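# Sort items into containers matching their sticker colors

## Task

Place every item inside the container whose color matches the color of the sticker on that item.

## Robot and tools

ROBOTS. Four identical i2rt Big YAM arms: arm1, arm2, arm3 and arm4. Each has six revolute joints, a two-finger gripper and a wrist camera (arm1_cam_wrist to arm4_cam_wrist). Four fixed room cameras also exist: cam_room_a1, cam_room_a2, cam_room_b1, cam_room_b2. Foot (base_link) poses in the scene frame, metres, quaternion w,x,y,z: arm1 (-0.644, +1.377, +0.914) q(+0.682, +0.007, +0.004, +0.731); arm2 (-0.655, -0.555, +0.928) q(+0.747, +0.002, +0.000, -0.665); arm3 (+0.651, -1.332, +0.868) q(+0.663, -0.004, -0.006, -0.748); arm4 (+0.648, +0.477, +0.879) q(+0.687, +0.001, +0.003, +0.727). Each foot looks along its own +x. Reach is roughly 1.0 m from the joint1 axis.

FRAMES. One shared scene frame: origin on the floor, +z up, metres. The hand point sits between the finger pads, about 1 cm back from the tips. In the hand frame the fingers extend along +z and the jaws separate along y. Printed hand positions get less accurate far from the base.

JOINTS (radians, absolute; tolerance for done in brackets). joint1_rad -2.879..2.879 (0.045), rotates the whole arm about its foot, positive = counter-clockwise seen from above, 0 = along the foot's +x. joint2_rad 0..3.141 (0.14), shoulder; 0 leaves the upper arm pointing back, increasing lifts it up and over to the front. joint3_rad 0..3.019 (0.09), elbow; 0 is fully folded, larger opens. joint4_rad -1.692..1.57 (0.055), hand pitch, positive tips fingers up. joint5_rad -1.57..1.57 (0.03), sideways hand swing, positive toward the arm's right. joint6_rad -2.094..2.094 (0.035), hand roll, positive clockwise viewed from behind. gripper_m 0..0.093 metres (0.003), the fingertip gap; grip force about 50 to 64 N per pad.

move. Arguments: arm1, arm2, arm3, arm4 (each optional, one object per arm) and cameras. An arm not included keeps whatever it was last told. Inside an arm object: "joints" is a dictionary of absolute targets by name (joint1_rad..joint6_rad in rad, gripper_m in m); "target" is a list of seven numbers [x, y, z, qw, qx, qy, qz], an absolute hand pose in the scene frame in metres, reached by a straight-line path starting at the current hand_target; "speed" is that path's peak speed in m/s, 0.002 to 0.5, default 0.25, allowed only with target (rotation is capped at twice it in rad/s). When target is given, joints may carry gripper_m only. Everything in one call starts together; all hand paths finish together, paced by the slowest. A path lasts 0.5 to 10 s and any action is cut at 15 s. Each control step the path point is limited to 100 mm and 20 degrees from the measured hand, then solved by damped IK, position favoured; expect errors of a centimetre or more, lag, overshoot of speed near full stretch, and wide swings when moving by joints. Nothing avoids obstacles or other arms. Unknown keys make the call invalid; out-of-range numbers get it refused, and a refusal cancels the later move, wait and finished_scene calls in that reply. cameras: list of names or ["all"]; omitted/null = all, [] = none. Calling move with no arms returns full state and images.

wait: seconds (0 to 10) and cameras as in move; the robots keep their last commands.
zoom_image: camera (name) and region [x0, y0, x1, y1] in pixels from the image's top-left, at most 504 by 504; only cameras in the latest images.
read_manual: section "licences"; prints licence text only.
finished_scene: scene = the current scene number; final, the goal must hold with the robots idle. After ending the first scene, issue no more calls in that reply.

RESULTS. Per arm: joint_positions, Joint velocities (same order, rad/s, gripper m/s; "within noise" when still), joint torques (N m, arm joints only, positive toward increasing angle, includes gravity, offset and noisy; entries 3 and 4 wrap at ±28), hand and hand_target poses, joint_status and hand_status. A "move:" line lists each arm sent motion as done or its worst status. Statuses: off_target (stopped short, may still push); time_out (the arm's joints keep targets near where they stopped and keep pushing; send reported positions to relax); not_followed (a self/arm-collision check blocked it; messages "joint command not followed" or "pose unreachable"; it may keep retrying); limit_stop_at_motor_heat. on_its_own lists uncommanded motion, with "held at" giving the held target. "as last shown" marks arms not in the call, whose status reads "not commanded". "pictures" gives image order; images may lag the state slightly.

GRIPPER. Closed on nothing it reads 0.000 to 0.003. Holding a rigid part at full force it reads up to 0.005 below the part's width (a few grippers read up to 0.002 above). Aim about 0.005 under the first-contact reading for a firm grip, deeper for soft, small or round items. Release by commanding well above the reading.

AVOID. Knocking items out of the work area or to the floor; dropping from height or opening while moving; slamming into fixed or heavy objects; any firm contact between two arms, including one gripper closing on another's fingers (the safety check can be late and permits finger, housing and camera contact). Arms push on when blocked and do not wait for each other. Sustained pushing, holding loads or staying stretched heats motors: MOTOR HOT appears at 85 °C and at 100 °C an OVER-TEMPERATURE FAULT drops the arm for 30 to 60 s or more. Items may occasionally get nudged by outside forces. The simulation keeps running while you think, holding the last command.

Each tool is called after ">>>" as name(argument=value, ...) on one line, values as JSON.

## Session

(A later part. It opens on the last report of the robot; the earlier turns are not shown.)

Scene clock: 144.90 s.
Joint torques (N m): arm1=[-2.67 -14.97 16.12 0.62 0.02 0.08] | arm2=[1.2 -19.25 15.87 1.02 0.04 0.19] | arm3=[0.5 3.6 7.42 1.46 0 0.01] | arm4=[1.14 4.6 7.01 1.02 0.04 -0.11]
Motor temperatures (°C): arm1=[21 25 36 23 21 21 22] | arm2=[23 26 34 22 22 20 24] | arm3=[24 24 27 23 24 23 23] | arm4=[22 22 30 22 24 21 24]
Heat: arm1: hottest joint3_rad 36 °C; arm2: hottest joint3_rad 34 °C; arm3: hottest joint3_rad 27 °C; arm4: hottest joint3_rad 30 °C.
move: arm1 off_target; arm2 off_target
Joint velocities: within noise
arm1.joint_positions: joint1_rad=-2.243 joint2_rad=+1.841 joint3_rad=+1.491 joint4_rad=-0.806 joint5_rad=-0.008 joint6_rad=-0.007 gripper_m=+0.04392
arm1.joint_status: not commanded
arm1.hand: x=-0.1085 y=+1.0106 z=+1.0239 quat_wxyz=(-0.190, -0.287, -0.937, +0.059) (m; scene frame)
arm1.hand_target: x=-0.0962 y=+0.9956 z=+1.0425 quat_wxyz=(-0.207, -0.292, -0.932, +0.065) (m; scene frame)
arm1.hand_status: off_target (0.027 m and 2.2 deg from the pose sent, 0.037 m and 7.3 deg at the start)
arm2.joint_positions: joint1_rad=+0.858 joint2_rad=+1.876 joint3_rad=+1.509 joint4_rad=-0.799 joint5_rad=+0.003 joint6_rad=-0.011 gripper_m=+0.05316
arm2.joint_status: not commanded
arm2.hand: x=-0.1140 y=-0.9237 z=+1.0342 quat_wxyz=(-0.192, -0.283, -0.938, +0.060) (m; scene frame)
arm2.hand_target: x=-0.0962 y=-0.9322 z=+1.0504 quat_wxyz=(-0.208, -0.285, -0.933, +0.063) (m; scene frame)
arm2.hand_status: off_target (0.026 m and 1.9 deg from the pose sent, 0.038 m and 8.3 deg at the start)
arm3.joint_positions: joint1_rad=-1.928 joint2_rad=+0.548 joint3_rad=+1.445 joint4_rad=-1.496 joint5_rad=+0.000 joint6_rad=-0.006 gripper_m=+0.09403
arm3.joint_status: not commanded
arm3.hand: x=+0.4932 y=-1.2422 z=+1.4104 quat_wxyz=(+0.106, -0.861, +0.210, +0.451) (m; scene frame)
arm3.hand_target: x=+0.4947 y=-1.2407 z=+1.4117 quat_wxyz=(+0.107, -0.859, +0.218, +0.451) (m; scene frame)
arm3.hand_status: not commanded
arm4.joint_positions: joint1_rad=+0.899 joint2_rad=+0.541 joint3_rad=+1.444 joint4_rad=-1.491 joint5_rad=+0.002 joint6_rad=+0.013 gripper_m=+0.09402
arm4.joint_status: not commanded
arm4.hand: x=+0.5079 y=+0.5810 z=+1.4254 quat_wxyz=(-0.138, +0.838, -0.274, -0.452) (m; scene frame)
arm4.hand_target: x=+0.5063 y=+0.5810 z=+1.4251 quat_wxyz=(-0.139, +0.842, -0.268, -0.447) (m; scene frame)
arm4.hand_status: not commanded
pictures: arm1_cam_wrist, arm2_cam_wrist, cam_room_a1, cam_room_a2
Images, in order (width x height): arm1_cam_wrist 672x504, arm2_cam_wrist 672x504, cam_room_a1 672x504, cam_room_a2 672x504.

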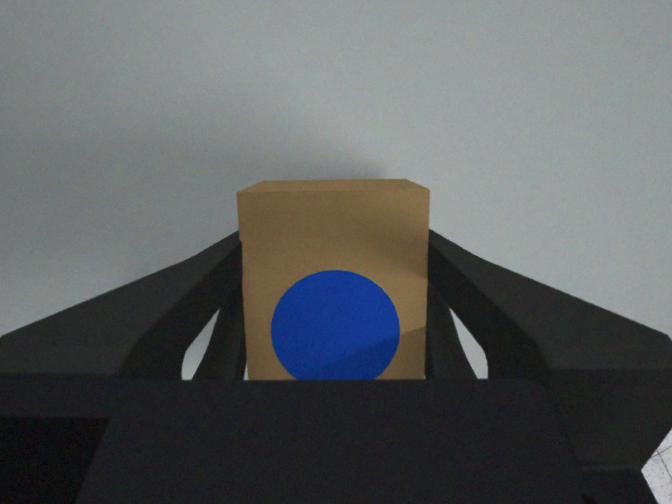

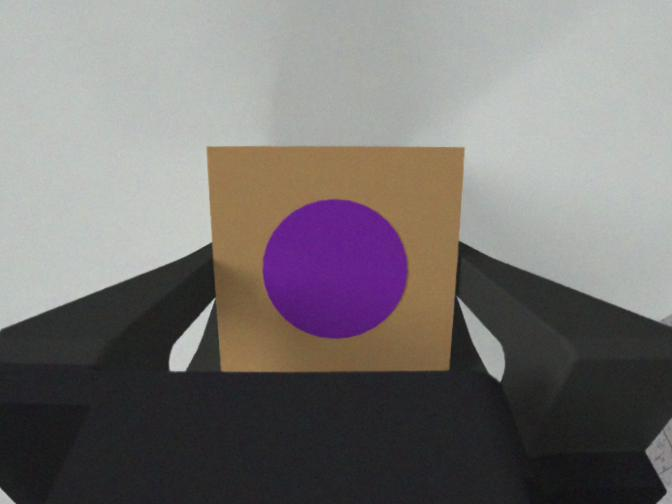

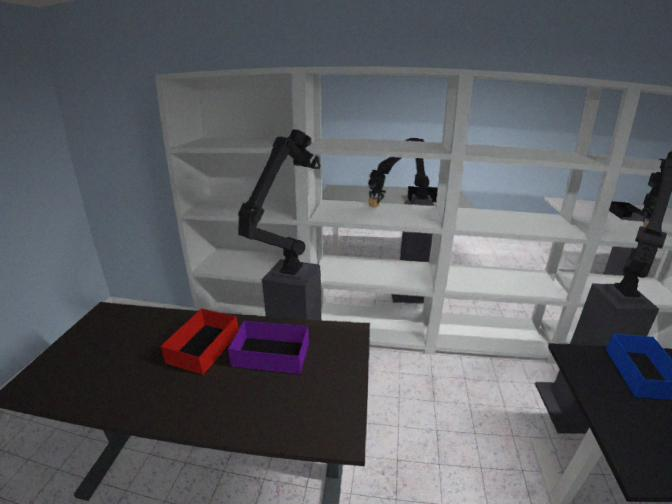

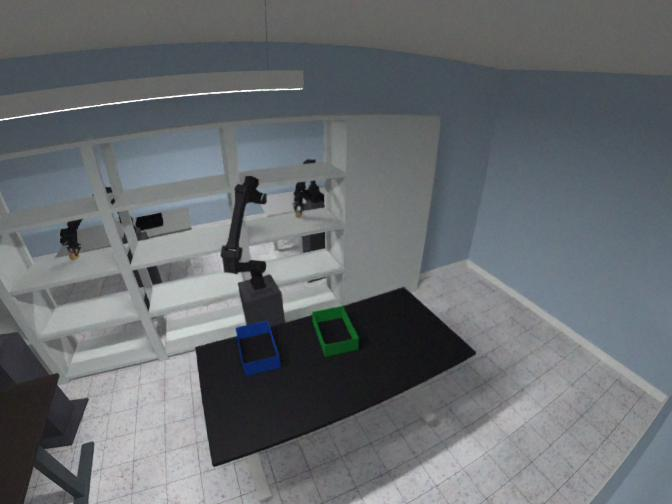

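>>> move(arm1={"target":[-0.095,0.995,1.02,0.2064,0.2919,0.9314,-0.0647],"speed":0.06}, arm2={"target":[-0.095,-0.933,1.02,0.2069,0.2855,0.9336,-0.0633],"speed":0.06}, cameras=[])

>>> move(arm1={"target":[-0.1,0.998,1.0,0.2064,0.2919,0.9314,-0.0647],"speed":0.06}, arm2={"target":[-0.1,-0.93,1.0,0.2069,0.2855,0.9336,-0.0633],"speed":0.06}, cameras=["cam_room_a2","cam_room_a1","arm1_cam_wrist","arm2_cam_wrist"])

>>> zoom_image(camera="cam_room_a2", region=[260, 180, 340, 240])

>>> zoom_image(camera="cam_room_a1", region=[340, 160, 420, 220])

Scene clock: 155.73 s.
Joint torques (N m): arm1=[-2.9 -14.51 13.34 1.81 0.03 0.11] | arm2=[1.2 -18.73 12.68 2.3 0.05 0.2] | arm3=[0.38 3.6 7.46 1.43 0.01 0] | arm4=[0.97 4.19 6.94 1.03 0.03 -0.09]
Motor temperatures (°C): arm1=[21 25 37 23 21 21 22] | arm2=[23 26 35 22 22 20 24] | arm3=[24 24 27 23 24 23 23] | arm4=[22 22 30 22 24 21 24]
Heat: arm1: hottest joint3_rad 37 °C; arm2: hottest joint3_rad 35 °C; arm3: hottest joint3_rad 27 °C; arm4: hottest joint3_rad 30 °C.
move: arm1 off_target; arm2 off_target
Joint velocities: within noise
arm1.joint_positions: joint1_rad=-2.243 joint2_rad=+1.853 joint3_rad=+1.491 joint4_rad=-0.784 joint5_rad=-0.008 joint6_rad=-0.007 gripper_m=+0.04392
arm1.joint_status: not commanded
arm1.hand: x=-0.1047 y=+1.0079 z=+1.0188 quat_wxyz=(-0.195, -0.286, -0.936, +0.061) (m; scene frame)
arm1.hand_target: x=-0.0956 y=+0.9952 z=+1.0201 quat_wxyz=(-0.206, -0.292, -0.932, +0.065) (m; scene frame)
arm1.hand_status: off_target (0.016 m and 1.7 deg from the pose sent, 0.021 m and 2.2 deg at the start)
arm2.joint_positions: joint1_rad=+0.858 joint2_rad=+1.897 joint3_rad=+1.509 joint4_rad=-0.762 joint5_rad=+0.003 joint6_rad=-0.011 gripper_m=+0.05316
arm2.joint_status: not commanded
arm2.hand: x=-0.1077 y=-0.9280 z=+1.0242 quat_wxyz=(-0.199, -0.282, -0.936, +0.062) (m; scene frame)
arm2.hand_target: x=-0.0955 y=-0.9327 z=+1.0199 quat_wxyz=(-0.207, -0.286, -0.934, +0.063) (m; scene frame)
arm2.hand_status: off_target (0.014 m and 1.0 deg from the pose sent, 0.025 m and 1.9 deg at the start)
arm3, arm4: as last shown
pictures: none
No camera images: "cameras" was empty.

Scene clock: 156.70 s.
Joint torques (N m): arm1=[-2.96 -14.21 9.61 1.88 0 0.08] | arm2=[1.03 -18.67 9.26 2.5 0.05 0.18] | arm3=[0.44 3.49 7.45 1.43 0 0.01] | arm4=[0.85 4.66 7.01 1.02 0.03 -0.13]
Motor temperatures (°C): arm1=[21 25 37 23 21 21 22] | arm2=[23 26 35 22 22 20 24] | arm3=[24 24 27 23 24 23 23] | arm4=[22 22 30 22 24 21 24]
Heat: arm1: hottest joint3_rad 37 °C; arm2: hottest joint3_rad 35 °C; arm3: hottest joint3_rad 27 °C; arm4: hottest joint3_rad 30 °C.
move: arm1 off_target; arm2 off_target
Joint velocities: within noise
arm1.joint_positions: joint1_rad=-2.243 joint2_rad=+1.856 joint3_rad=+1.486 joint4_rad=-0.736 joint5_rad=-0.008 joint6_rad=-0.007 gripper_m=+0.04392
arm1.joint_status: not commanded
arm1.hand: x=-0.0970 y=+1.0027 z=+1.0196 quat_wxyz=(-0.214, -0.285, -0.932, +0.067) (m; scene frame)
arm1.hand_target: x=-0.1006 y=+0.9984 z=+1.0002 quat_wxyz=(-0.206, -0.292, -0.932, +0.065) (m; scene frame)
arm1.hand_status: off_target (0.020 m and 1.2 deg from the pose sent, 0.022 m and 1.7 deg at the start)
arm2.joint_positions: joint1_rad=+0.858 joint2_rad=+1.900 joint3_rad=+1.504 joint4_rad=-0.713 joint5_rad=+0.003 joint6_rad=-0.011 gripper_m=+0.05316
arm2.joint_status: not commanded
arm2.hand: x=-0.1001 y=-0.9331 z=+1.0252 quat_wxyz=(-0.218, -0.281, -0.932, +0.068) (m; scene frame)
arm2.hand_target: x=-0.1008 y=-0.9295 z=+1.0004 quat_wxyz=(-0.207, -0.286, -0.934, +0.063) (m; scene frame)
arm2.hand_status: off_target (0.025 m and 1.5 deg from the pose sent, 0.026 m and 1.0 deg at the start)
arm3, arm4: as last shown
pictures: arm1_cam_wrist, arm2_cam_wrist, cam_room_a1, cam_room_a2
Images, in order (width x height): arm1_cam_wrist 672x504, arm2_cam_wrist 672x504, cam_room_a1 672x504, cam_room_a2 672x504.

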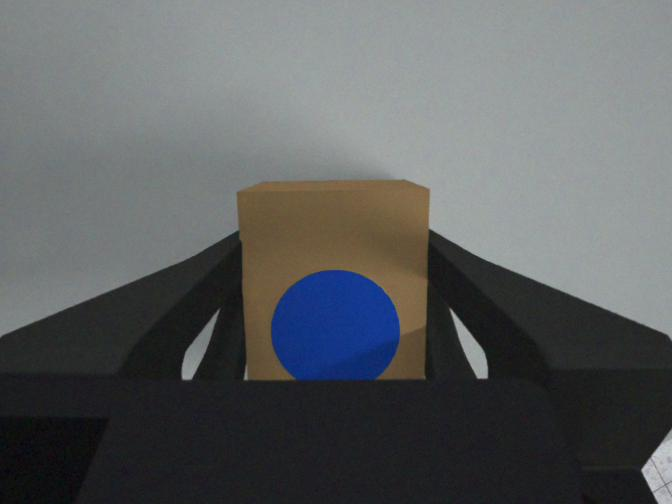

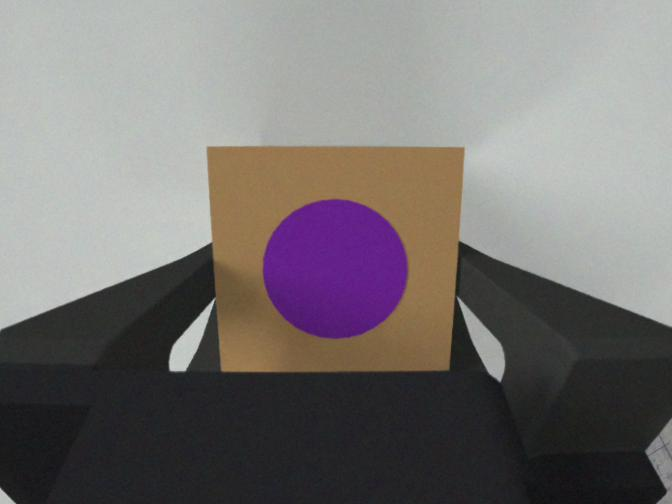

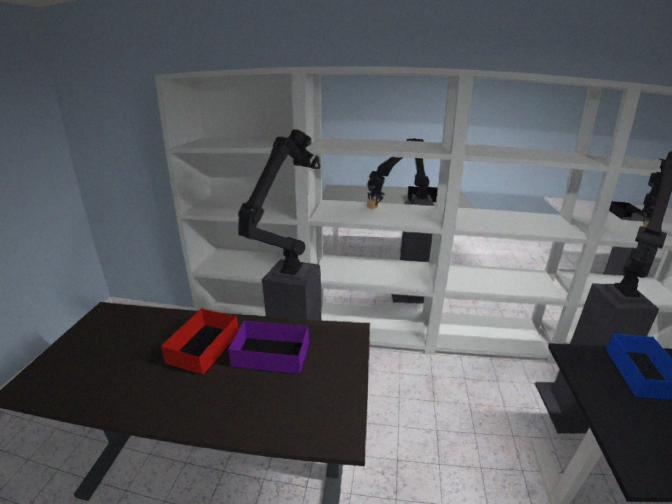

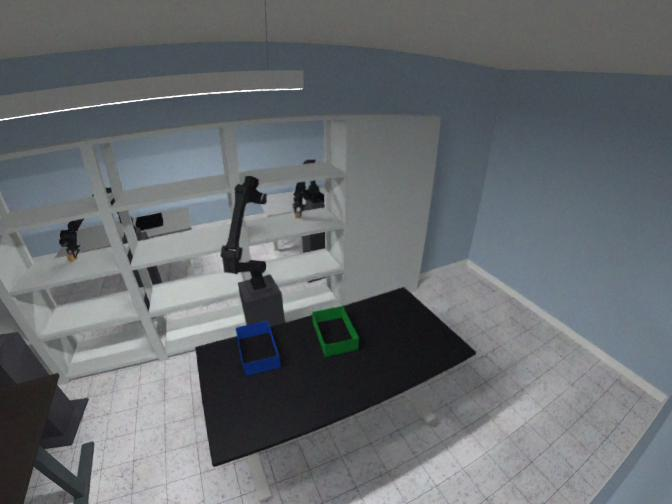

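Scaled by 6.300.

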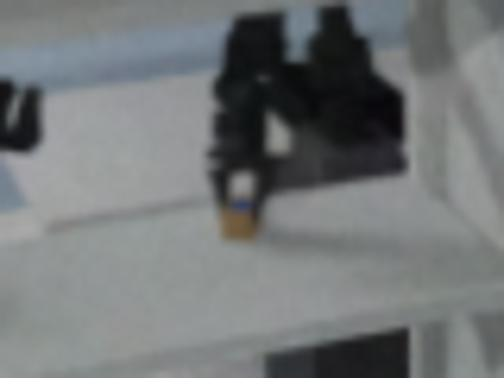

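Scaled by 6.300.

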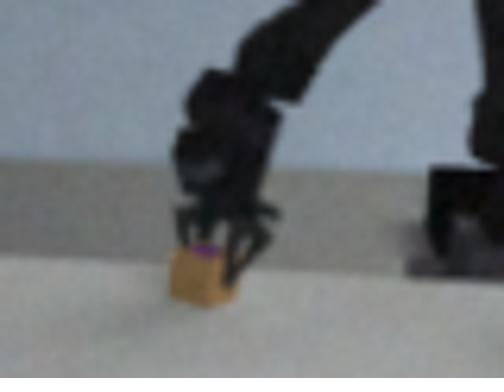

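>>> move(arm1={"joints":{"gripper_m":0.062}}, arm2={"joints":{"gripper_m":0.07}}, cameras=[])

>>> move(arm1={"joints":{"gripper_m":0.085},"target":[-0.12,1.012,1.05,0.2064,0.2919,0.9314,-0.0647],"speed":0.1}, arm2={"joints":{"gripper_m":0.09},"target":[-0.12,-0.916,1.05,0.2069,0.2855,0.9336,-0.0633],"speed":0.1}, cameras=[])

>>> move(arm1={"target":[-0.17,1.047,1.12,0.2064,0.2919,0.9314,-0.0647]}, arm2={"target":[-0.17,-0.882,1.12,0.2069,0.2855,0.9336,-0.0633]}, cameras=["arm1_cam_wrist","arm2_cam_wrist"])

Scene clock: 163.87 s.
Joint torques (N m): arm1=[-2.96 -15.38 10.61 1.77 0.03 0.09] | arm2=[1.14 -18.37 9.26 2.41 0.05 0.18] | arm3=[0.56 3.55 7.41 1.46 0 0] | arm4=[1.32 4.54 6.91 1.02 0.02 -0.08]
Motor temperatures (°C): arm1=[21 25 36 23 21 21 22] | arm2=[23 26 34 22 22 20 24] | arm3=[24 24 26 23 24 23 23] | arm4=[22 22 30 22 24 21 24]
Heat: arm1: hottest joint3_rad 36 °C; arm2: hottest joint3_rad 34 °C; arm3: hottest joint3_rad 26 °C; arm4: hottest joint3_rad 30 °C.
move: arm1 done; arm2 done
Joint velocities: within noise
arm1.joint_positions: joint1_rad=-2.243 joint2_rad=+1.870 joint3_rad=+1.474 joint4_rad=-0.731 joint5_rad=-0.008 joint6_rad=-0.007 gripper_m=+0.06196
arm1.joint_status: all done
arm1.hand: x=-0.1005 y=+1.0050 z=+1.0054 quat_wxyz=(-0.203, -0.286, -0.934, +0.063) (m; scene frame)
arm1.hand_target: x=-0.1005 y=+0.9983 z=+1.0002 quat_wxyz=(-0.206, -0.292, -0.932, +0.065) (m; scene frame)
arm1.hand_status: not commanded
arm2.joint_positions: joint1_rad=+0.858 joint2_rad=+1.900 joint3_rad=+1.504 joint4_rad=-0.710 joint5_rad=+0.003 joint6_rad=-0.011 gripper_m=+0.06993
arm2.joint_status: all done
arm2.hand: x=-0.0997 y=-0.9334 z=+1.0255 quat_wxyz=(-0.219, -0.281, -0.932, +0.068) (m; scene frame)
arm2.hand_target: x=-0.1008 y=-0.9296 z=+1.0004 quat_wxyz=(-0.207, -0.286, -0.934, +0.063) (m; scene frame)
arm2.hand_status: not commanded
arm3, arm4: as last shown
pictures: none
No camera images: "cameras" was empty.

Scene clock: 165.10 s.
Joint torques (N m): arm1=[-2.78 -15.33 11.02 0.72 0.02 0.05] | arm2=[1.2 -20.19 9.87 1.09 0.08 0.19] | arm3=[0.44 3.6 7.46 1.43 0 0.01] | arm4=[0.97 4.31 6.87 1.02 0.01 -0.06]
Motor temperatures (°C): arm1=[21 25 36 23 21 21 22] | arm2=[23 26 34 22 22 20 24] | arm3=[24 24 26 23 24 23 23] | arm4=[22 22 30 22 24 21 24]
Heat: arm1: hottest joint3_rad 36 °C; arm2: hottest joint3_rad 34 °C; arm3: hottest joint3_rad 26 °C; arm4: hottest joint3_rad 30 °C.
move: arm1 done; arm2 off_target
Joint velocities: within noise
arm1.joint_positions: joint1_rad=-2.243 joint2_rad=+1.786 joint3_rad=+1.457 joint4_rad=-0.793 joint5_rad=-0.008 joint6_rad=-0.007 gripper_m=+0.08494
arm1.joint_status: all done
arm1.hand: x=-0.1156 y=+1.0157 z=+1.0436 quat_wxyz=(-0.206, -0.285, -0.934, +0.064) (m; scene frame)
arm1.hand_target: x=-0.1199 y=+1.0119 z=+1.0499 quat_wxyz=(-0.207, -0.292, -0.932, +0.065) (m; scene frame)
arm1.hand_status: done (0.009 m and 0.8 deg from the pose sent, 0.049 m and 0.9 deg at the start)
arm2.joint_positions: joint1_rad=+0.858 joint2_rad=+1.824 joint3_rad=+1.480 joint4_rad=-0.764 joint5_rad=+0.003 joint6_rad=-0.011 gripper_m=+0.08990
arm2.joint_status: all done
arm2.hand: x=-0.1157 y=-0.9227 z=+1.0569 quat_wxyz=(-0.218, -0.281, -0.932, +0.068) (m; scene frame)
arm2.hand_target: x=-0.1200 y=-0.9161 z=+1.0501 quat_wxyz=(-0.207, -0.285, -0.934, +0.063) (m; scene frame)
arm2.hand_status: off_target (0.011 m and 1.5 deg from the pose sent, 0.036 m and 1.6 deg at the start)
arm3, arm4: as last shown
pictures: none
No camera images: "cameras" was empty.

Scene clock: 166.23 s.
Joint torques (N m): arm1=[-3.08 -11.63 11.58 0.7 0.01 0.05] | arm2=[1.32 -15.38 10.13 1.16 0.11 0.19] | arm3=[0.32 3.55 7.45 1.47 0 0.02] | arm4=[0.91 4.84 6.9 1.02 0.06 -0.09]
Motor temperatures (°C): arm1=[21 25 36 23 21 21 22] | arm2=[23 26 34 22 22 20 24] | arm3=[24 24 26 23 24 23 23] | arm4=[22 22 30 22 24 21 24]
Heat: arm1: hottest joint3_rad 36 °C; arm2: hottest joint3_rad 34 °C; arm3: hottest joint3_rad 26 °C; arm4: hottest joint3_rad 30 °C.
move: arm1 done; arm2 off_target
Joint velocities: within noise
arm1.joint_positions: joint1_rad=-2.243 joint2_rad=+1.564 joint3_rad=+1.383 joint4_rad=-0.922 joint5_rad=-0.008 joint6_rad=-0.007 gripper_m=+0.08494
arm1.joint_status: not commanded
arm1.hand: x=-0.1665 y=+1.0514 z=+1.1256 quat_wxyz=(-0.215, -0.285, -0.932, +0.067) (m; scene frame)
arm1.hand_target: x=-0.1701 y=+1.0471 z=+1.1199 quat_wxyz=(-0.206, -0.292, -0.932, +0.065) (m; scene frame)
arm1.hand_status: done (0.008 m and 1.3 deg from the pose sent, 0.099 m and 0.8 deg at the start)
arm2.joint_positions: joint1_rad=+0.858 joint2_rad=+1.600 joint3_rad=+1.398 joint4_rad=-0.887 joint5_rad=+0.003 joint6_rad=-0.010 gripper_m=+0.08990
arm2.joint_status: not commanded
arm2.hand: x=-0.1677 y=-0.8878 z=+1.1388 quat_wxyz=(-0.228, -0.281, -0.930, +0.071) (m; scene frame)
arm2.hand_target: x=-0.1703 y=-0.8819 z=+1.1202 quat_wxyz=(-0.207, -0.285, -0.934, +0.063) (m; scene frame)
arm2.hand_status: off_target (0.020 m and 2.6 deg from the pose sent, 0.093 m and 1.5 deg at the start)
arm3, arm4: as last shown
pictures: arm1_cam_wrist, arm2_cam_wrist
Images, in order (width x height): arm1_cam_wrist 672x504, arm2_cam_wrist 672x504.

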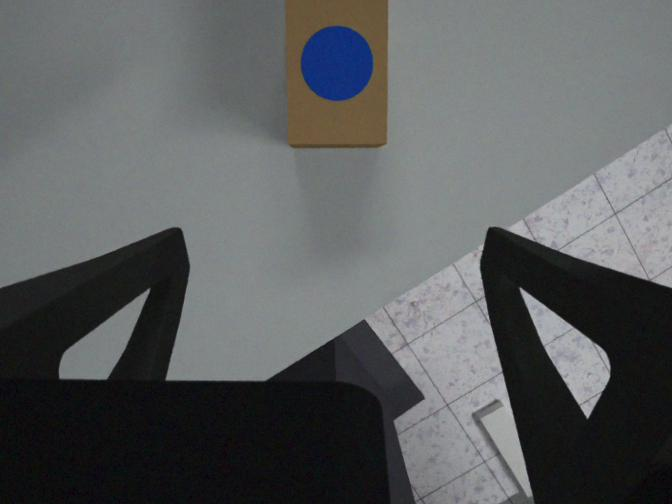

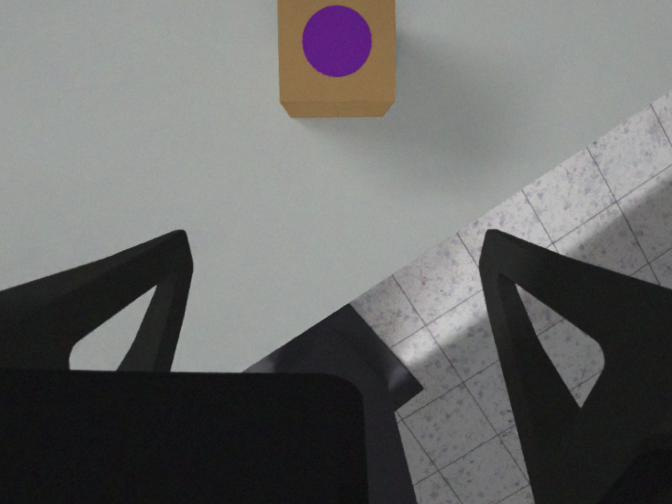

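>>> move(arm1={"target":[-0.31,1.145,1.2,0.2064,0.2919,0.9314,-0.0647],"speed":0.35}, arm2={"target":[-0.31,-0.788,1.2,0.2069,0.2855,0.9336,-0.0633],"speed":0.35}, arm3={"target":[0.27,-1.13,1.08,0.1272,-0.8527,0.2445,0.4438],"speed":0.35}, arm4={"target":[0.28,0.736,1.08,0.1396,-0.8455,0.2682,0.4401],"speed":0.35}, cameras=["arm3_cam_wrist","arm4_cam_wrist"])

>>> move(arm1={"joints":{"joint2_rad":0.6,"joint3_rad":1.2,"joint4_rad":-1.5}}, arm2={"joints":{"joint2_rad":0.6,"joint3_rad":1.2,"joint4_rad":-1.5}}, arm3={"target":[0.03,-1.003,1.06,0.1272,-0.8527,0.2445,0.4438],"speed":0.25}, arm4={"target":[0.02,0.92,1.06,0.1396,-0.8455,0.2682,0.4401],"speed":0.25}, cameras=["arm3_cam_wrist","arm4_cam_wrist"])

Scene clock: 187.27 s.
Joint torques (N m): arm1=[-2.73 -4.78 11.11 0.77 -0.02 0.09] | arm2=[1.55 -9.41 10.17 1.07 0.14 0.19] | arm3=[2.26 -7.06 9.18 2.28 0.15 0.03] | arm4=[1.38 -8.29 9.25 2 0.22 -0.09]
Motor temperatures (°C): arm1=[21 26 35 23 21 21 22] | arm2=[23 26 33 22 22 20 23] | arm3=[24 23 26 23 24 23 23] | arm4=[22 22 30 22 24 21 24]
Heat: arm1: hottest joint3_rad 35 °C; arm2: hottest joint3_rad 33 °C; arm3: hottest joint3_rad 26 °C; arm4: hottest joint3_rad 30 °C.
move: arm1 done; arm2 off_target; arm3 done; arm4 off_target
Joint velocities: within noise
arm1.joint_positions: joint1_rad=-2.244 joint2_rad=+1.106 joint3_rad=+1.147 joint4_rad=-1.150 joint5_rad=-0.008 joint6_rad=-0.007 gripper_m=+0.08494
arm1.joint_status: not commanded
arm1.hand: x=-0.3055 y=+1.1470 z=+1.2015 quat_wxyz=(-0.212, -0.286, -0.932, +0.066) (m; scene frame)
arm1.hand_target: x=-0.3100 y=+1.1450 z=+1.2000 quat_wxyz=(-0.206, -0.292, -0.932, +0.065) (m; scene frame)
arm1.hand_status: done (0.005 m and 1.0 deg from the pose sent, 0.187 m and 1.3 deg at the start)
arm2.joint_positions: joint1_rad=+0.858 joint2_rad=+1.149 joint3_rad=+1.147 joint4_rad=-1.101 joint5_rad=+0.003 joint6_rad=-0.009 gripper_m=+0.08990
arm2.joint_status: not commanded
arm2.hand: x=-0.3065 y=-0.7941 z=+1.2098 quat_wxyz=(-0.221, -0.282, -0.931, +0.069) (m; scene frame)
arm2.hand_target: x=-0.3100 y=-0.7881 z=+1.2001 quat_wxyz=(-0.207, -0.285, -0.934, +0.063) (m; scene frame)
arm2.hand_status: off_target (0.012 m and 1.8 deg from the pose sent, 0.184 m and 2.7 deg at the start)
arm3.joint_positions: joint1_rad=-1.902 joint2_rad=+0.983 joint3_rad=+0.639 joint4_rad=-0.290 joint5_rad=+0.103 joint6_rad=+0.052 gripper_m=+0.09403
arm3.joint_status: not commanded
arm3.hand: x=+0.2744 y=-1.1257 z=+1.0727 quat_wxyz=(+0.129, -0.858, +0.248, +0.431) (m; scene frame)
arm3.hand_target: x=+0.2701 y=-1.1300 z=+1.0801 quat_wxyz=(+0.127, -0.853, +0.245, +0.444) (m; scene frame)
arm3.hand_status: done (0.009 m and 1.6 deg from the pose sent, 0.414 m and 4.8 deg at the start)
arm4.joint_positions: joint1_rad=+0.902 joint2_rad=+1.071 joint3_rad=+0.646 joint4_rad=-0.224 joint5_rad=+0.007 joint6_rad=+0.013 gripper_m=+0.09402
arm4.joint_status: not commanded
arm4.hand: x=+0.2853 y=+0.7355 z=+1.0679 quat_wxyz=(-0.132, +0.851, -0.278, -0.425) (m; scene frame)
arm4.hand_target: x=+0.2802 y=+0.7358 z=+1.0799 quat_wxyz=(-0.139, +0.846, -0.268, -0.440) (m; scene frame)
arm4.hand_status: off_target (0.013 m and 2.3 deg from the pose sent, 0.442 m and 1.7 deg at the start)
pictures: arm3_cam_wrist, arm4_cam_wrist
Images, in order (width x height): arm3_cam_wrist 672x504, arm4_cam_wrist 672x504.

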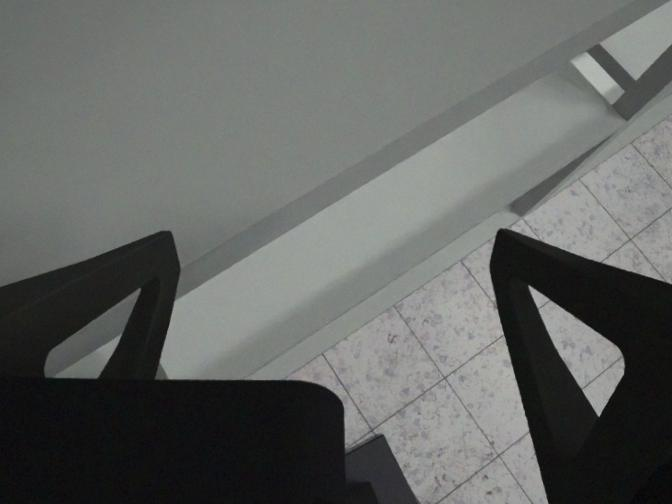

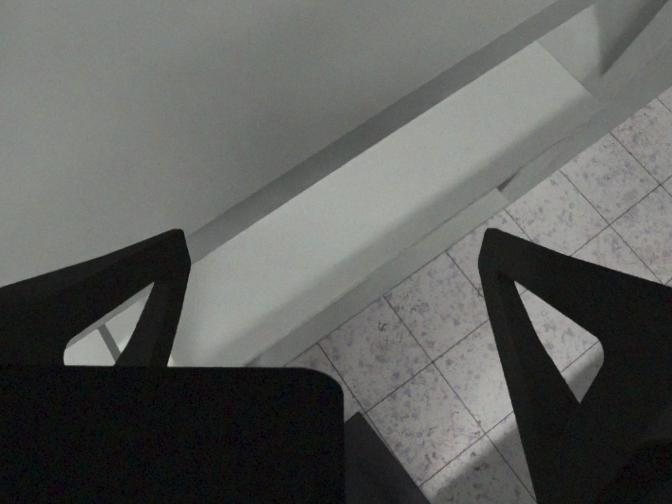

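Scene clock: 189.20 s.
Joint torques (N m): arm1=[-2.73 2.84 13.04 1.01 -0.04 0.02] | arm2=[1.44 0.79 12.77 1.5 0.14 0.19] | arm3=[0.79 -18.08 13 1.28 -0.04 -0.12] | arm4=[1.2 -19.72 12.21 0.99 0.08 -0.11]
Motor temperatures (°C): arm1=[21 25 36 23 21 21 22] | arm2=[23 26 34 22 22 20 23] | arm3=[24 24 27 23 24 23 23] | arm4=[22 22 30 22 24 21 24]
Heat: arm1: hottest joint3_rad 36 °C; arm2: hottest joint3_rad 34 °C; arm3: hottest joint3_rad 27 °C; arm4: hottest joint3_rad 30 °C.
move: arm1 done; arm2 done; arm3 off_target; arm4 off_target
Joint velocities: within noise
arm1.joint_positions: joint1_rad=-2.244 joint2_rad=+0.594 joint3_rad=+1.165 joint4_rad=-1.490 joint5_rad=-0.008 joint6_rad=-0.007 gripper_m=+0.08494
arm1.joint_status: all done
arm1.hand: x=-0.4578 y=+1.2532 z=+1.3190 quat_wxyz=(-0.299, -0.278, -0.908, +0.094) (m; scene frame)
arm1.hand_target: x=-0.4593 y=+1.2518 z=+1.3326 quat_wxyz=(-0.308, -0.282, -0.904, +0.097) (m; scene frame)
arm1.hand_status: not commanded
arm2.joint_positions: joint1_rad=+0.858 joint2_rad=+0.592 joint3_rad=+1.168 joint4_rad=-1.487 joint5_rad=+0.003 joint6_rad=-0.009 gripper_m=+0.08990
arm2.joint_status: all done
arm2.hand: x=-0.4762 y=-0.6796 z=+1.3382 quat_wxyz=(-0.309, -0.275, -0.905, +0.096) (m; scene frame)
arm2.hand_target: x=-0.4761 y=-0.6782 z=+1.3499 quat_wxyz=(-0.315, -0.277, -0.903, +0.096) (m; scene frame)
arm2.hand_status: not commanded
arm3.joint_positions: joint1_rad=-1.902 joint2_rad=+1.718 joint3_rad=+1.256 joint4_rad=-0.179 joint5_rad=+0.089 joint6_rad=+0.052 gripper_m=+0.09403
arm3.joint_status: not commanded
arm3.hand: x=+0.0415 y=-1.0159 z=+1.0396 quat_wxyz=(+0.122, -0.861, +0.245, +0.429) (m; scene frame)
arm3.hand_target: x=+0.0312 y=-1.0036 z=+1.0603 quat_wxyz=(+0.127, -0.853, +0.245, +0.444) (m; scene frame)
arm3.hand_status: off_target (0.027 m and 2.0 deg from the pose sent, 0.274 m and 1.6 deg at the start)
arm4.joint_positions: joint1_rad=+0.902 joint2_rad=+1.887 joint3_rad=+1.471 joint4_rad=-0.215 joint5_rad=+0.007 joint6_rad=+0.012 gripper_m=+0.09402
arm4.joint_status: not commanded
arm4.hand: x=+0.0329 y=+0.9127 z=+1.0486 quat_wxyz=(-0.135, +0.847, -0.277, -0.433) (m; scene frame)
arm4.hand_target: x=+0.0208 y=+0.9193 z=+1.0602 quat_wxyz=(-0.140, +0.845, -0.268, -0.440) (m; scene frame)
arm4.hand_status: off_target (0.019 m and 1.4 deg from the pose sent, 0.323 m and 2.3 deg at the start)
pictures: arm3_cam_wrist, arm4_cam_wrist
Images, in order (width x height): arm3_cam_wrist 672x504, arm4_cam_wrist 672x504.

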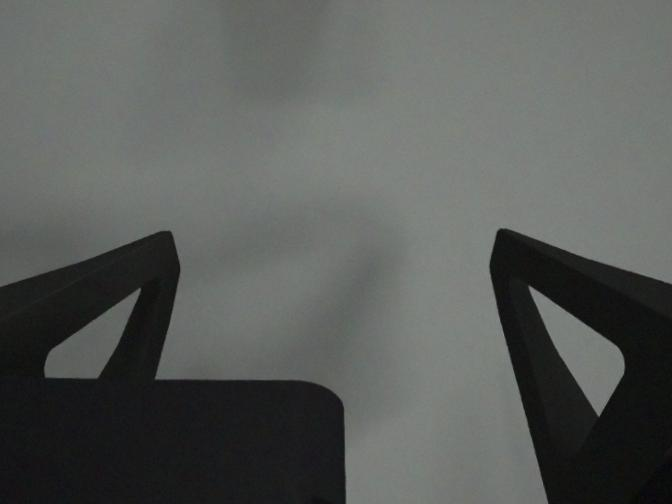

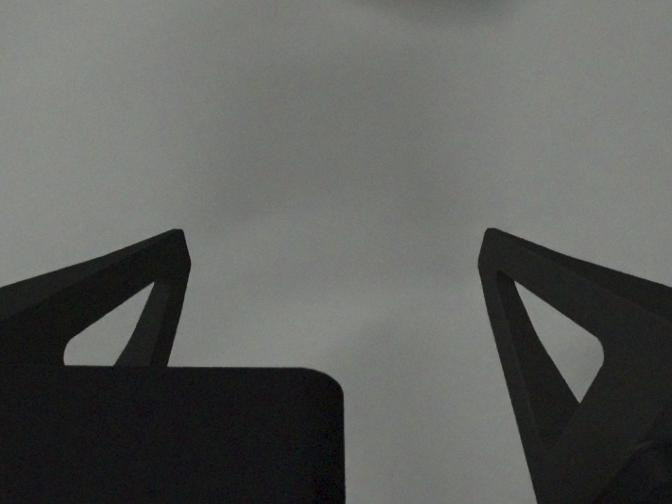

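>>> move(arm1={"joints":{"joint1_rad":0}}, arm2={"joints":{"joint1_rad":0}}, arm3={"target":[-0.035,-0.967,1.045,0.1272,-0.8527,0.2445,0.4438],"speed":0.15}, arm4={"target":[-0.04,0.963,1.045,0.1396,-0.8455,0.2682,0.4401],"speed":0.15}, cameras=["arm3_cam_wrist","arm4_cam_wrist"])

Scene clock: 196.37 s.
Joint torques (N m): arm1=[-1.2 4.13 13.2 1.09 0.08 0.04] | arm2=[0.26 0.73 12.75 1.5 0 0.19] | arm3=[0.44 -21.48 13.5 1.26 -0.03 -0.11] | arm4=[1.03 -23.12 12.78 0.91 0.03 -0.07]
Motor temperatures (°C): arm1=[21 25 36 23 21 21 22] | arm2=[23 26 34 22 22 20 23] | arm3=[24 24 28 23 24 23 23] | arm4=[22 23 32 22 24 21 24]
Heat: arm1: hottest joint3_rad 36 °C; arm2: hottest joint3_rad 34 °C; arm3: hottest joint3_rad 28 °C; arm4: hottest joint3_rad 32 °C.
move: arm1 done; arm2 done; arm3 off_target; arm4 off_target
Joint velocities: within noise
arm1.joint_positions: joint1_rad=-0.007 joint2_rad=+0.594 joint3_rad=+1.165 joint4_rad=-1.490 joint5_rad=-0.012 joint6_rad=-0.006 gripper_m=+0.08496
arm1.joint_status: all done
arm1.hand: x=-0.6524 y=+1.5934 z=+1.3229 quat_wxyz=(-0.212, +0.691, -0.647, -0.243) (m; scene frame)
arm1.hand_target: x=-0.6533 y=+1.5926 z=+1.3366 quat_wxyz=(-0.218, +0.691, -0.643, -0.250) (m; scene frame)
arm1.hand_status: not commanded
arm2.joint_positions: joint1_rad=+0.005 joint2_rad=+0.592 joint3_rad=+1.168 joint4_rad=-1.487 joint5_rad=+0.006 joint6_rad=-0.009 gripper_m=+0.08991
arm2.joint_status: all done
arm2.hand: x=-0.6307 y=-0.7729 z=+1.3376 quat_wxyz=(-0.239, -0.625, -0.711, +0.216) (m; scene frame)
arm2.hand_target: x=-0.6321 y=-0.7723 z=+1.3493 quat_wxyz=(-0.244, -0.630, -0.704, +0.219) (m; scene frame)
arm2.hand_status: not commanded
arm3.joint_positions: joint1_rad=-1.903 joint2_rad=+1.909 joint3_rad=+1.490 joint4_rad=-0.224 joint5_rad=+0.084 joint6_rad=+0.050 gripper_m=+0.09402
arm3.joint_status: not commanded
arm3.hand: x=-0.0247 y=-0.9843 z=+1.0228 quat_wxyz=(+0.120, -0.862, +0.243, +0.428) (m; scene frame)
arm3.hand_target: x=-0.0334 y=-0.9678 z=+1.0451 quat_wxyz=(+0.127, -0.853, +0.244, +0.444) (m; scene frame)
arm3.hand_status: off_target (0.030 m and 2.3 deg from the pose sent, 0.091 m and 2.0 deg at the start)
arm4.joint_positions: joint1_rad=+0.902 joint2_rad=+2.086 joint3_rad=+1.748 joint4_rad=-0.297 joint5_rad=+0.007 joint6_rad=+0.011 gripper_m=+0.09402
arm4.joint_status: not commanded
arm4.hand: x=-0.0276 y=+0.9551 z=+1.0333 quat_wxyz=(-0.135, +0.848, -0.276, -0.431) (m; scene frame)
arm4.hand_target: x=-0.0391 y=+0.9622 z=+1.0453 quat_wxyz=(-0.140, +0.845, -0.268, -0.441) (m; scene frame)
arm4.hand_status: off_target (0.019 m and 1.5 deg from the pose sent, 0.089 m and 1.4 deg at the start)
pictures: arm3_cam_wrist, arm4_cam_wrist
Images, in order (width x height): arm3_cam_wrist 672x504, arm4_cam_wrist 672x504.

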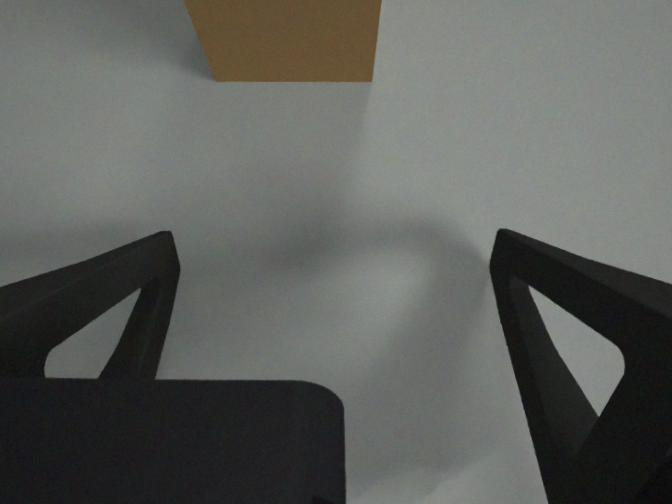

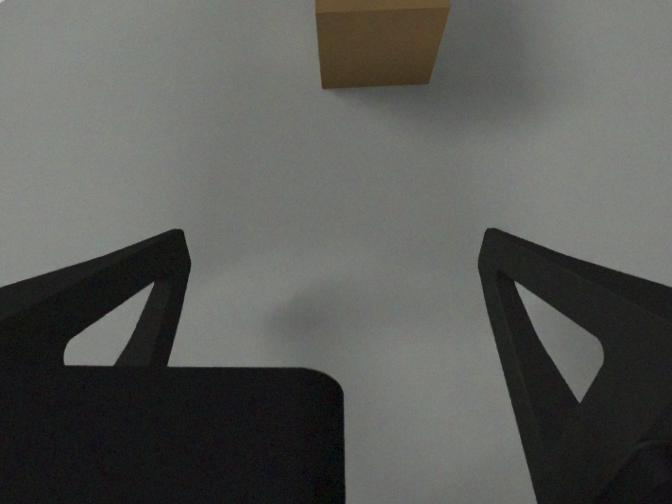

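>>> move(arm3={"target":[-0.092,-0.949,1.035,0.1272,-0.8527,0.2445,0.4438],"speed":0.15}, arm4={"target":[-0.079,1.010,1.032,0.1396,-0.8455,0.2682,0.4401],"speed":0.15}, cameras=["arm3_cam_wrist","arm4_cam_wrist"])

Scene clock: 209.33 s.
Joint torques (N m): arm1=[-1.2 3.6 12.93 1.1 0.11 0.03] | arm2=[0.32 0.73 12.79 1.5 0.01 0.2] | arm3=[1.44 -22.89 13.67 1.2 0.16 -0.07] | arm4=[0.97 -25.17 13.23 0.87 -0.03 -0.1]
Motor temperatures (°C): arm1=[21 25 37 23 21 21 22] | arm2=[23 26 35 22 22 20 23] | arm3=[24 24 29 23 24 23 23] | arm4=[22 23 32 22 24 21 24]
Heat: arm1: hottest joint3_rad 37 °C; arm2: hottest joint3_rad 35 °C; arm3: hottest joint3_rad 29 °C; arm4: hottest joint3_rad 32 °C.
move: arm3 off_target; arm4 off_target
Joint velocities: within noise
arm1, arm2: as last shown
arm3.joint_positions: joint1_rad=-1.903 joint2_rad=+2.057 joint3_rad=+1.722 joint4_rad=-0.293 joint5_rad=+0.090 joint6_rad=+0.052 gripper_m=+0.09402
arm3.joint_status: not commanded
arm3.hand: x=-0.0793 y=-0.9565 z=+1.0238 quat_wxyz=(+0.124, -0.858, +0.245, +0.434) (m; scene frame)
arm3.hand_target: x=-0.0910 y=-0.9496 z=+1.0349 quat_wxyz=(+0.127, -0.853, +0.244, +0.444) (m; scene frame)
arm3.hand_status: off_target (0.019 m and 1.3 deg from the pose sent, 0.077 m and 2.2 deg at the start)
arm4.joint_positions: joint1_rad=+0.885 joint2_rad=+2.268 joint3_rad=+2.035 joint4_rad=-0.400 joint5_rad=-0.009 joint6_rad=-0.001 gripper_m=+0.09402
arm4.joint_status: not commanded
arm4.hand: x=-0.0705 y=+1.0001 z=+1.0231 quat_wxyz=(-0.134, +0.848, -0.275, -0.432) (m; scene frame)
arm4.hand_target: x=-0.0781 y=+1.0092 z=+1.0321 quat_wxyz=(-0.140, +0.845, -0.268, -0.441) (m; scene frame)
arm4.hand_status: off_target (0.016 m and 1.3 deg from the pose sent, 0.075 m and 1.5 deg at the start)
pictures: arm3_cam_wrist, arm4_cam_wrist
Images, in order (width x height): arm3_cam_wrist 672x504, arm4_cam_wrist 672x504.

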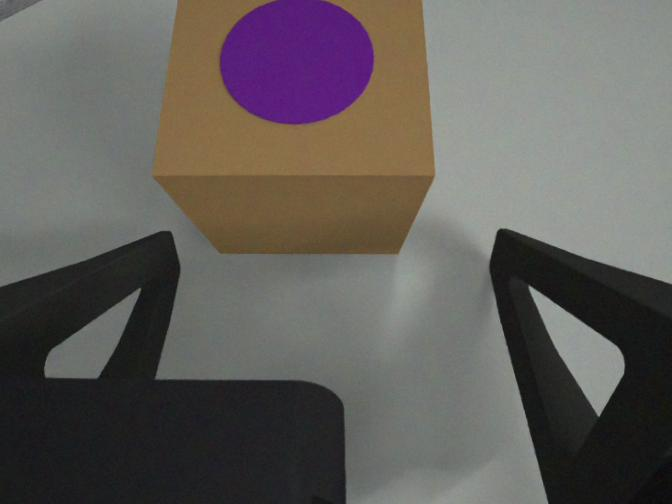

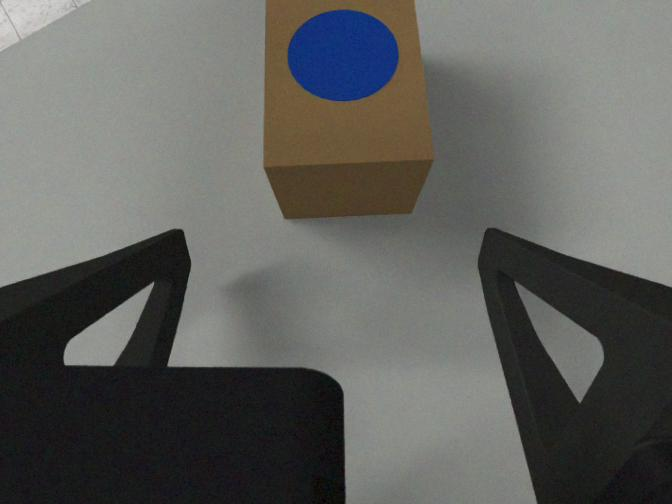

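>>> move(arm3={"target":[-0.139,-0.929,1.026,0.1272,-0.8527,0.2445,0.4438],"speed":0.12}, arm4={"target":[-0.123,1.047,1.022,0.1557,-0.8171,0.2592,0.4909],"speed":0.12}, cameras=["arm3_cam_wrist","arm4_cam_wrist"])

Scene clock: 221.10 s.
Joint torques (N m): arm1=[-1.2 4.07 13.22 1.06 0.06 0.05] | arm2=[0.32 0.62 12.77 1.48 0 0.19] | arm3=[1.73 -24.41 13.79 1.1 0.18 -0.05] | arm4=[0.38 -26.7 13.46 1.52 -0.05 -0.02]
Motor temperatures (°C): arm1=[21 25 37 23 21 21 22] | arm2=[23 25 35 22 22 20 23] | arm3=[24 25 31 23 24 23 23] | arm4=[22 24 34 22 24 21 24]
Heat: arm1: hottest joint3_rad 37 °C; arm2: hottest joint3_rad 35 °C; arm3: hottest joint3_rad 31 °C; arm4: hottest joint3_rad 34 °C.
move: arm3 off_target; arm4 off_target
Joint velocities: within noise
arm1, arm2: as last shown
arm3.joint_positions: joint1_rad=-1.903 joint2_rad=+2.201 joint3_rad=+1.965 joint4_rad=-0.376 joint5_rad=+0.092 joint6_rad=+0.052 gripper_m=+0.09402
arm3.joint_status: not commanded
arm3.hand: x=-0.1277 y=-0.9326 z=+1.0255 quat_wxyz=(+0.126, -0.854, +0.245, +0.441) (m; scene frame)
arm3.hand_target: x=-0.1383 y=-0.9295 z=+1.0261 quat_wxyz=(+0.127, -0.852, +0.244, +0.444) (m; scene frame)
arm3.hand_status: off_target (0.012 m and 0.4 deg from the pose sent, 0.066 m and 1.3 deg at the start)
arm4.joint_positions: joint1_rad=+0.883 joint2_rad=+2.431 joint3_rad=+2.266 joint4_rad=-0.348 joint5_rad=-0.015 joint6_rad=-0.006 gripper_m=+0.09402
arm4.joint_status: not commanded
arm4.hand: x=-0.1167 y=+1.0343 z=+1.0224 quat_wxyz=(-0.150, +0.822, -0.263, -0.483) (m; scene frame)
arm4.hand_target: x=-0.1216 y=+1.0461 z=+1.0222 quat_wxyz=(-0.156, +0.817, -0.259, -0.491) (m; scene frame)
arm4.hand_status: off_target (0.014 m and 1.3 deg from the pose sent, 0.070 m and 8.2 deg at the start)
pictures: arm3_cam_wrist, arm4_cam_wrist
Images, in order (width x height): arm3_cam_wrist 672x504, arm4_cam_wrist 672x504.

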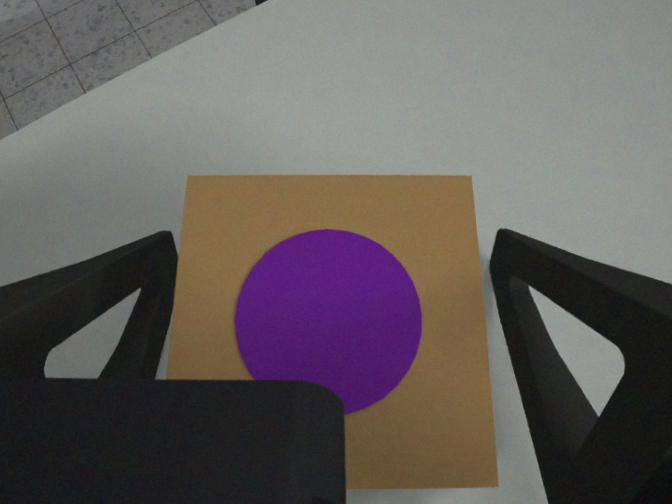

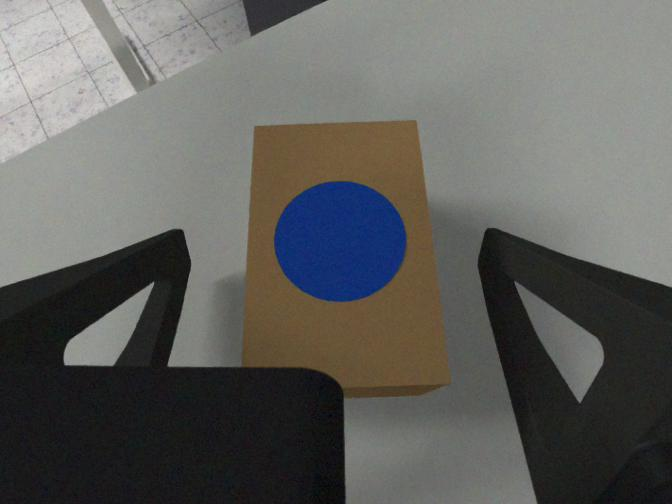

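>>> move(arm3={"joints":{"gripper_m":0.04}}, arm4={"joints":{"gripper_m":0.03}}, cameras=[])

>>> move(arm3={"target":[-0.08,-0.96,1.08,0.1272,-0.8527,0.2445,0.4438],"speed":0.12}, arm4={"target":[-0.08,1.005,1.08,0.1396,-0.8455,0.2682,0.4401],"speed":0.12}, cameras=["arm3_cam_wrist","arm4_cam_wrist"])

Scene clock: 227.77 s.
Joint torques (N m): arm1=[-0.79 4.13 13.14 0.9 0.07 0.05] | arm2=[0.32 0.85 12.78 1.46 0.02 0.19] | arm3=[1.61 -24.23 13.78 1.09 0.15 -0.05] | arm4=[0.97 -26.34 13.44 1.44 -0.01 -0.07]
Motor temperatures (°C): arm1=[21 25 37 23 21 21 22] | arm2=[23 25 36 22 22 20 23] | arm3=[24 26 32 23 24 23 23] | arm4=[22 25 35 22 24 21 24]
Heat: arm1: hottest joint3_rad 37 °C; arm2: hottest joint3_rad 36 °C; arm3: hottest joint3_rad 32 °C; arm4: hottest joint3_rad 35 °C.
move: arm3 off_target; arm4 off_target
Joint velocities: within noise
arm1, arm2: as last shown
arm3.joint_positions: joint1_rad=-1.903 joint2_rad=+2.202 joint3_rad=+1.965 joint4_rad=-0.377 joint5_rad=+0.093 joint6_rad=+0.052 gripper_m=+0.05311
arm3.joint_status: gripper_m off_target (ended at +0.05314, target +0.04000)
arm3.hand: x=-0.1276 y=-0.9325 z=+1.0254 quat_wxyz=(+0.126, -0.854, +0.245, +0.441) (m; scene frame)
arm3.hand_target: x=-0.1384 y=-0.9295 z=+1.0259 quat_wxyz=(+0.127, -0.852, +0.244, +0.444) (m; scene frame)
arm3.hand_status: not commanded
arm4.joint_positions: joint1_rad=+0.883 joint2_rad=+2.432 joint3_rad=+2.267 joint4_rad=-0.348 joint5_rad=-0.016 joint6_rad=-0.006 gripper_m=+0.04433
arm4.joint_status: gripper_m off_target (ended at +0.04435, target +0.03000)
arm4.hand: x=-0.1167 y=+1.0344 z=+1.0220 quat_wxyz=(-0.150, +0.822, -0.263, -0.483) (m; scene frame)
arm4.hand_target: x=-0.1216 y=+1.0462 z=+1.0220 quat_wxyz=(-0.156, +0.817, -0.259, -0.491) (m; scene frame)
arm4.hand_status: not commanded
pictures: none
No camera images: "cameras" was empty.

Scene clock: 229.33 s.
Joint torques (N m): arm1=[-1.08 4.07 13.07 1.24 0.06 0.04] | arm2=[0.26 0.62 12.78 1.46 0.02 0.19] | arm3=[2.02 -25.7 9.28 1.55 0.15 -0.03] | arm4=[1.32 -29.16 9.65 1.01 0.19 0.02]
Motor temperatures (°C): arm1=[21 25 37 23 21 21 22] | arm2=[23 25 36 22 22 20 23] | arm3=[24 26 31 23 24 23 23] | arm4=[22 25 36 22 24 21 25]
Heat: arm1: hottest joint3_rad 37 °C; arm2: hottest joint3_rad 36 °C; arm3: hottest joint3_rad 31 °C; arm4: hottest joint3_rad 36 °C.
move: arm3 done; arm4 off_target
Joint velocities: within noise
arm1, arm2: as last shown
arm3.joint_positions: joint1_rad=-1.903 joint2_rad=+2.016 joint3_rad=+1.782 joint4_rad=-0.377 joint5_rad=+0.096 joint6_rad=+0.052 gripper_m=+0.05311
arm3.joint_status: not commanded
arm3.hand: x=-0.0794 y=-0.9546 z=+1.0736 quat_wxyz=(+0.128, -0.854, +0.246, +0.441) (m; scene frame)
arm3.hand_target: x=-0.0801 y=-0.9600 z=+1.0801 quat_wxyz=(+0.127, -0.853, +0.244, +0.444) (m; scene frame)
arm3.hand_status: done (0.008 m and 0.4 deg from the pose sent, 0.077 m and 0.4 deg at the start)
arm4.joint_positions: joint1_rad=+0.883 joint2_rad=+2.281 joint3_rad=+2.166 joint4_rad=-0.509 joint5_rad=-0.011 joint6_rad=-0.006 gripper_m=+0.04433
arm4.joint_status: not commanded
arm4.hand: x=-0.0795 y=+1.0086 z=+1.0657 quat_wxyz=(-0.136, +0.847, -0.272, -0.436) (m; scene frame)
arm4.hand_target: x=-0.0799 y=+1.0052 z=+1.0800 quat_wxyz=(-0.140, +0.845, -0.268, -0.440) (m; scene frame)
arm4.hand_status: off_target (0.015 m and 0.7 deg from the pose sent, 0.075 m and 5.7 deg at the start)
pictures: arm3_cam_wrist, arm4_cam_wrist
Images, in order (width x height): arm3_cam_wrist 672x504, arm4_cam_wrist 672x504.

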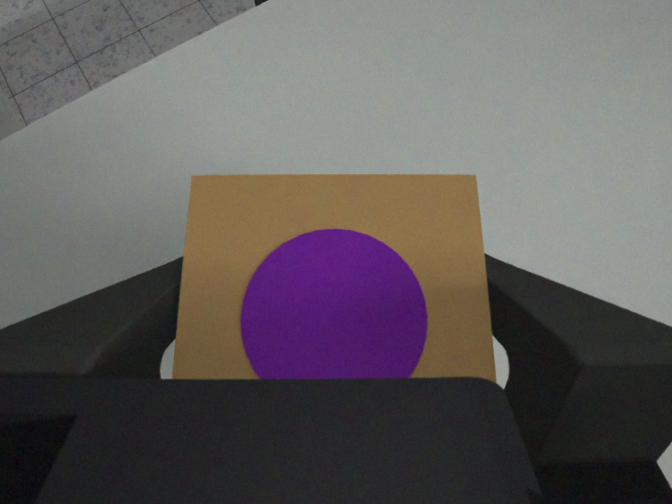

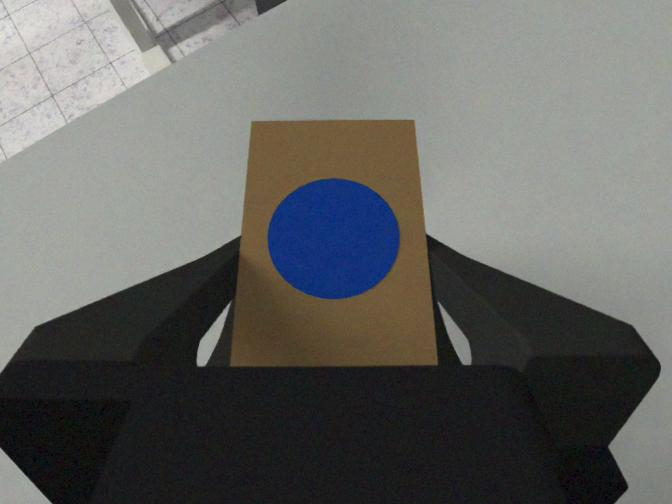

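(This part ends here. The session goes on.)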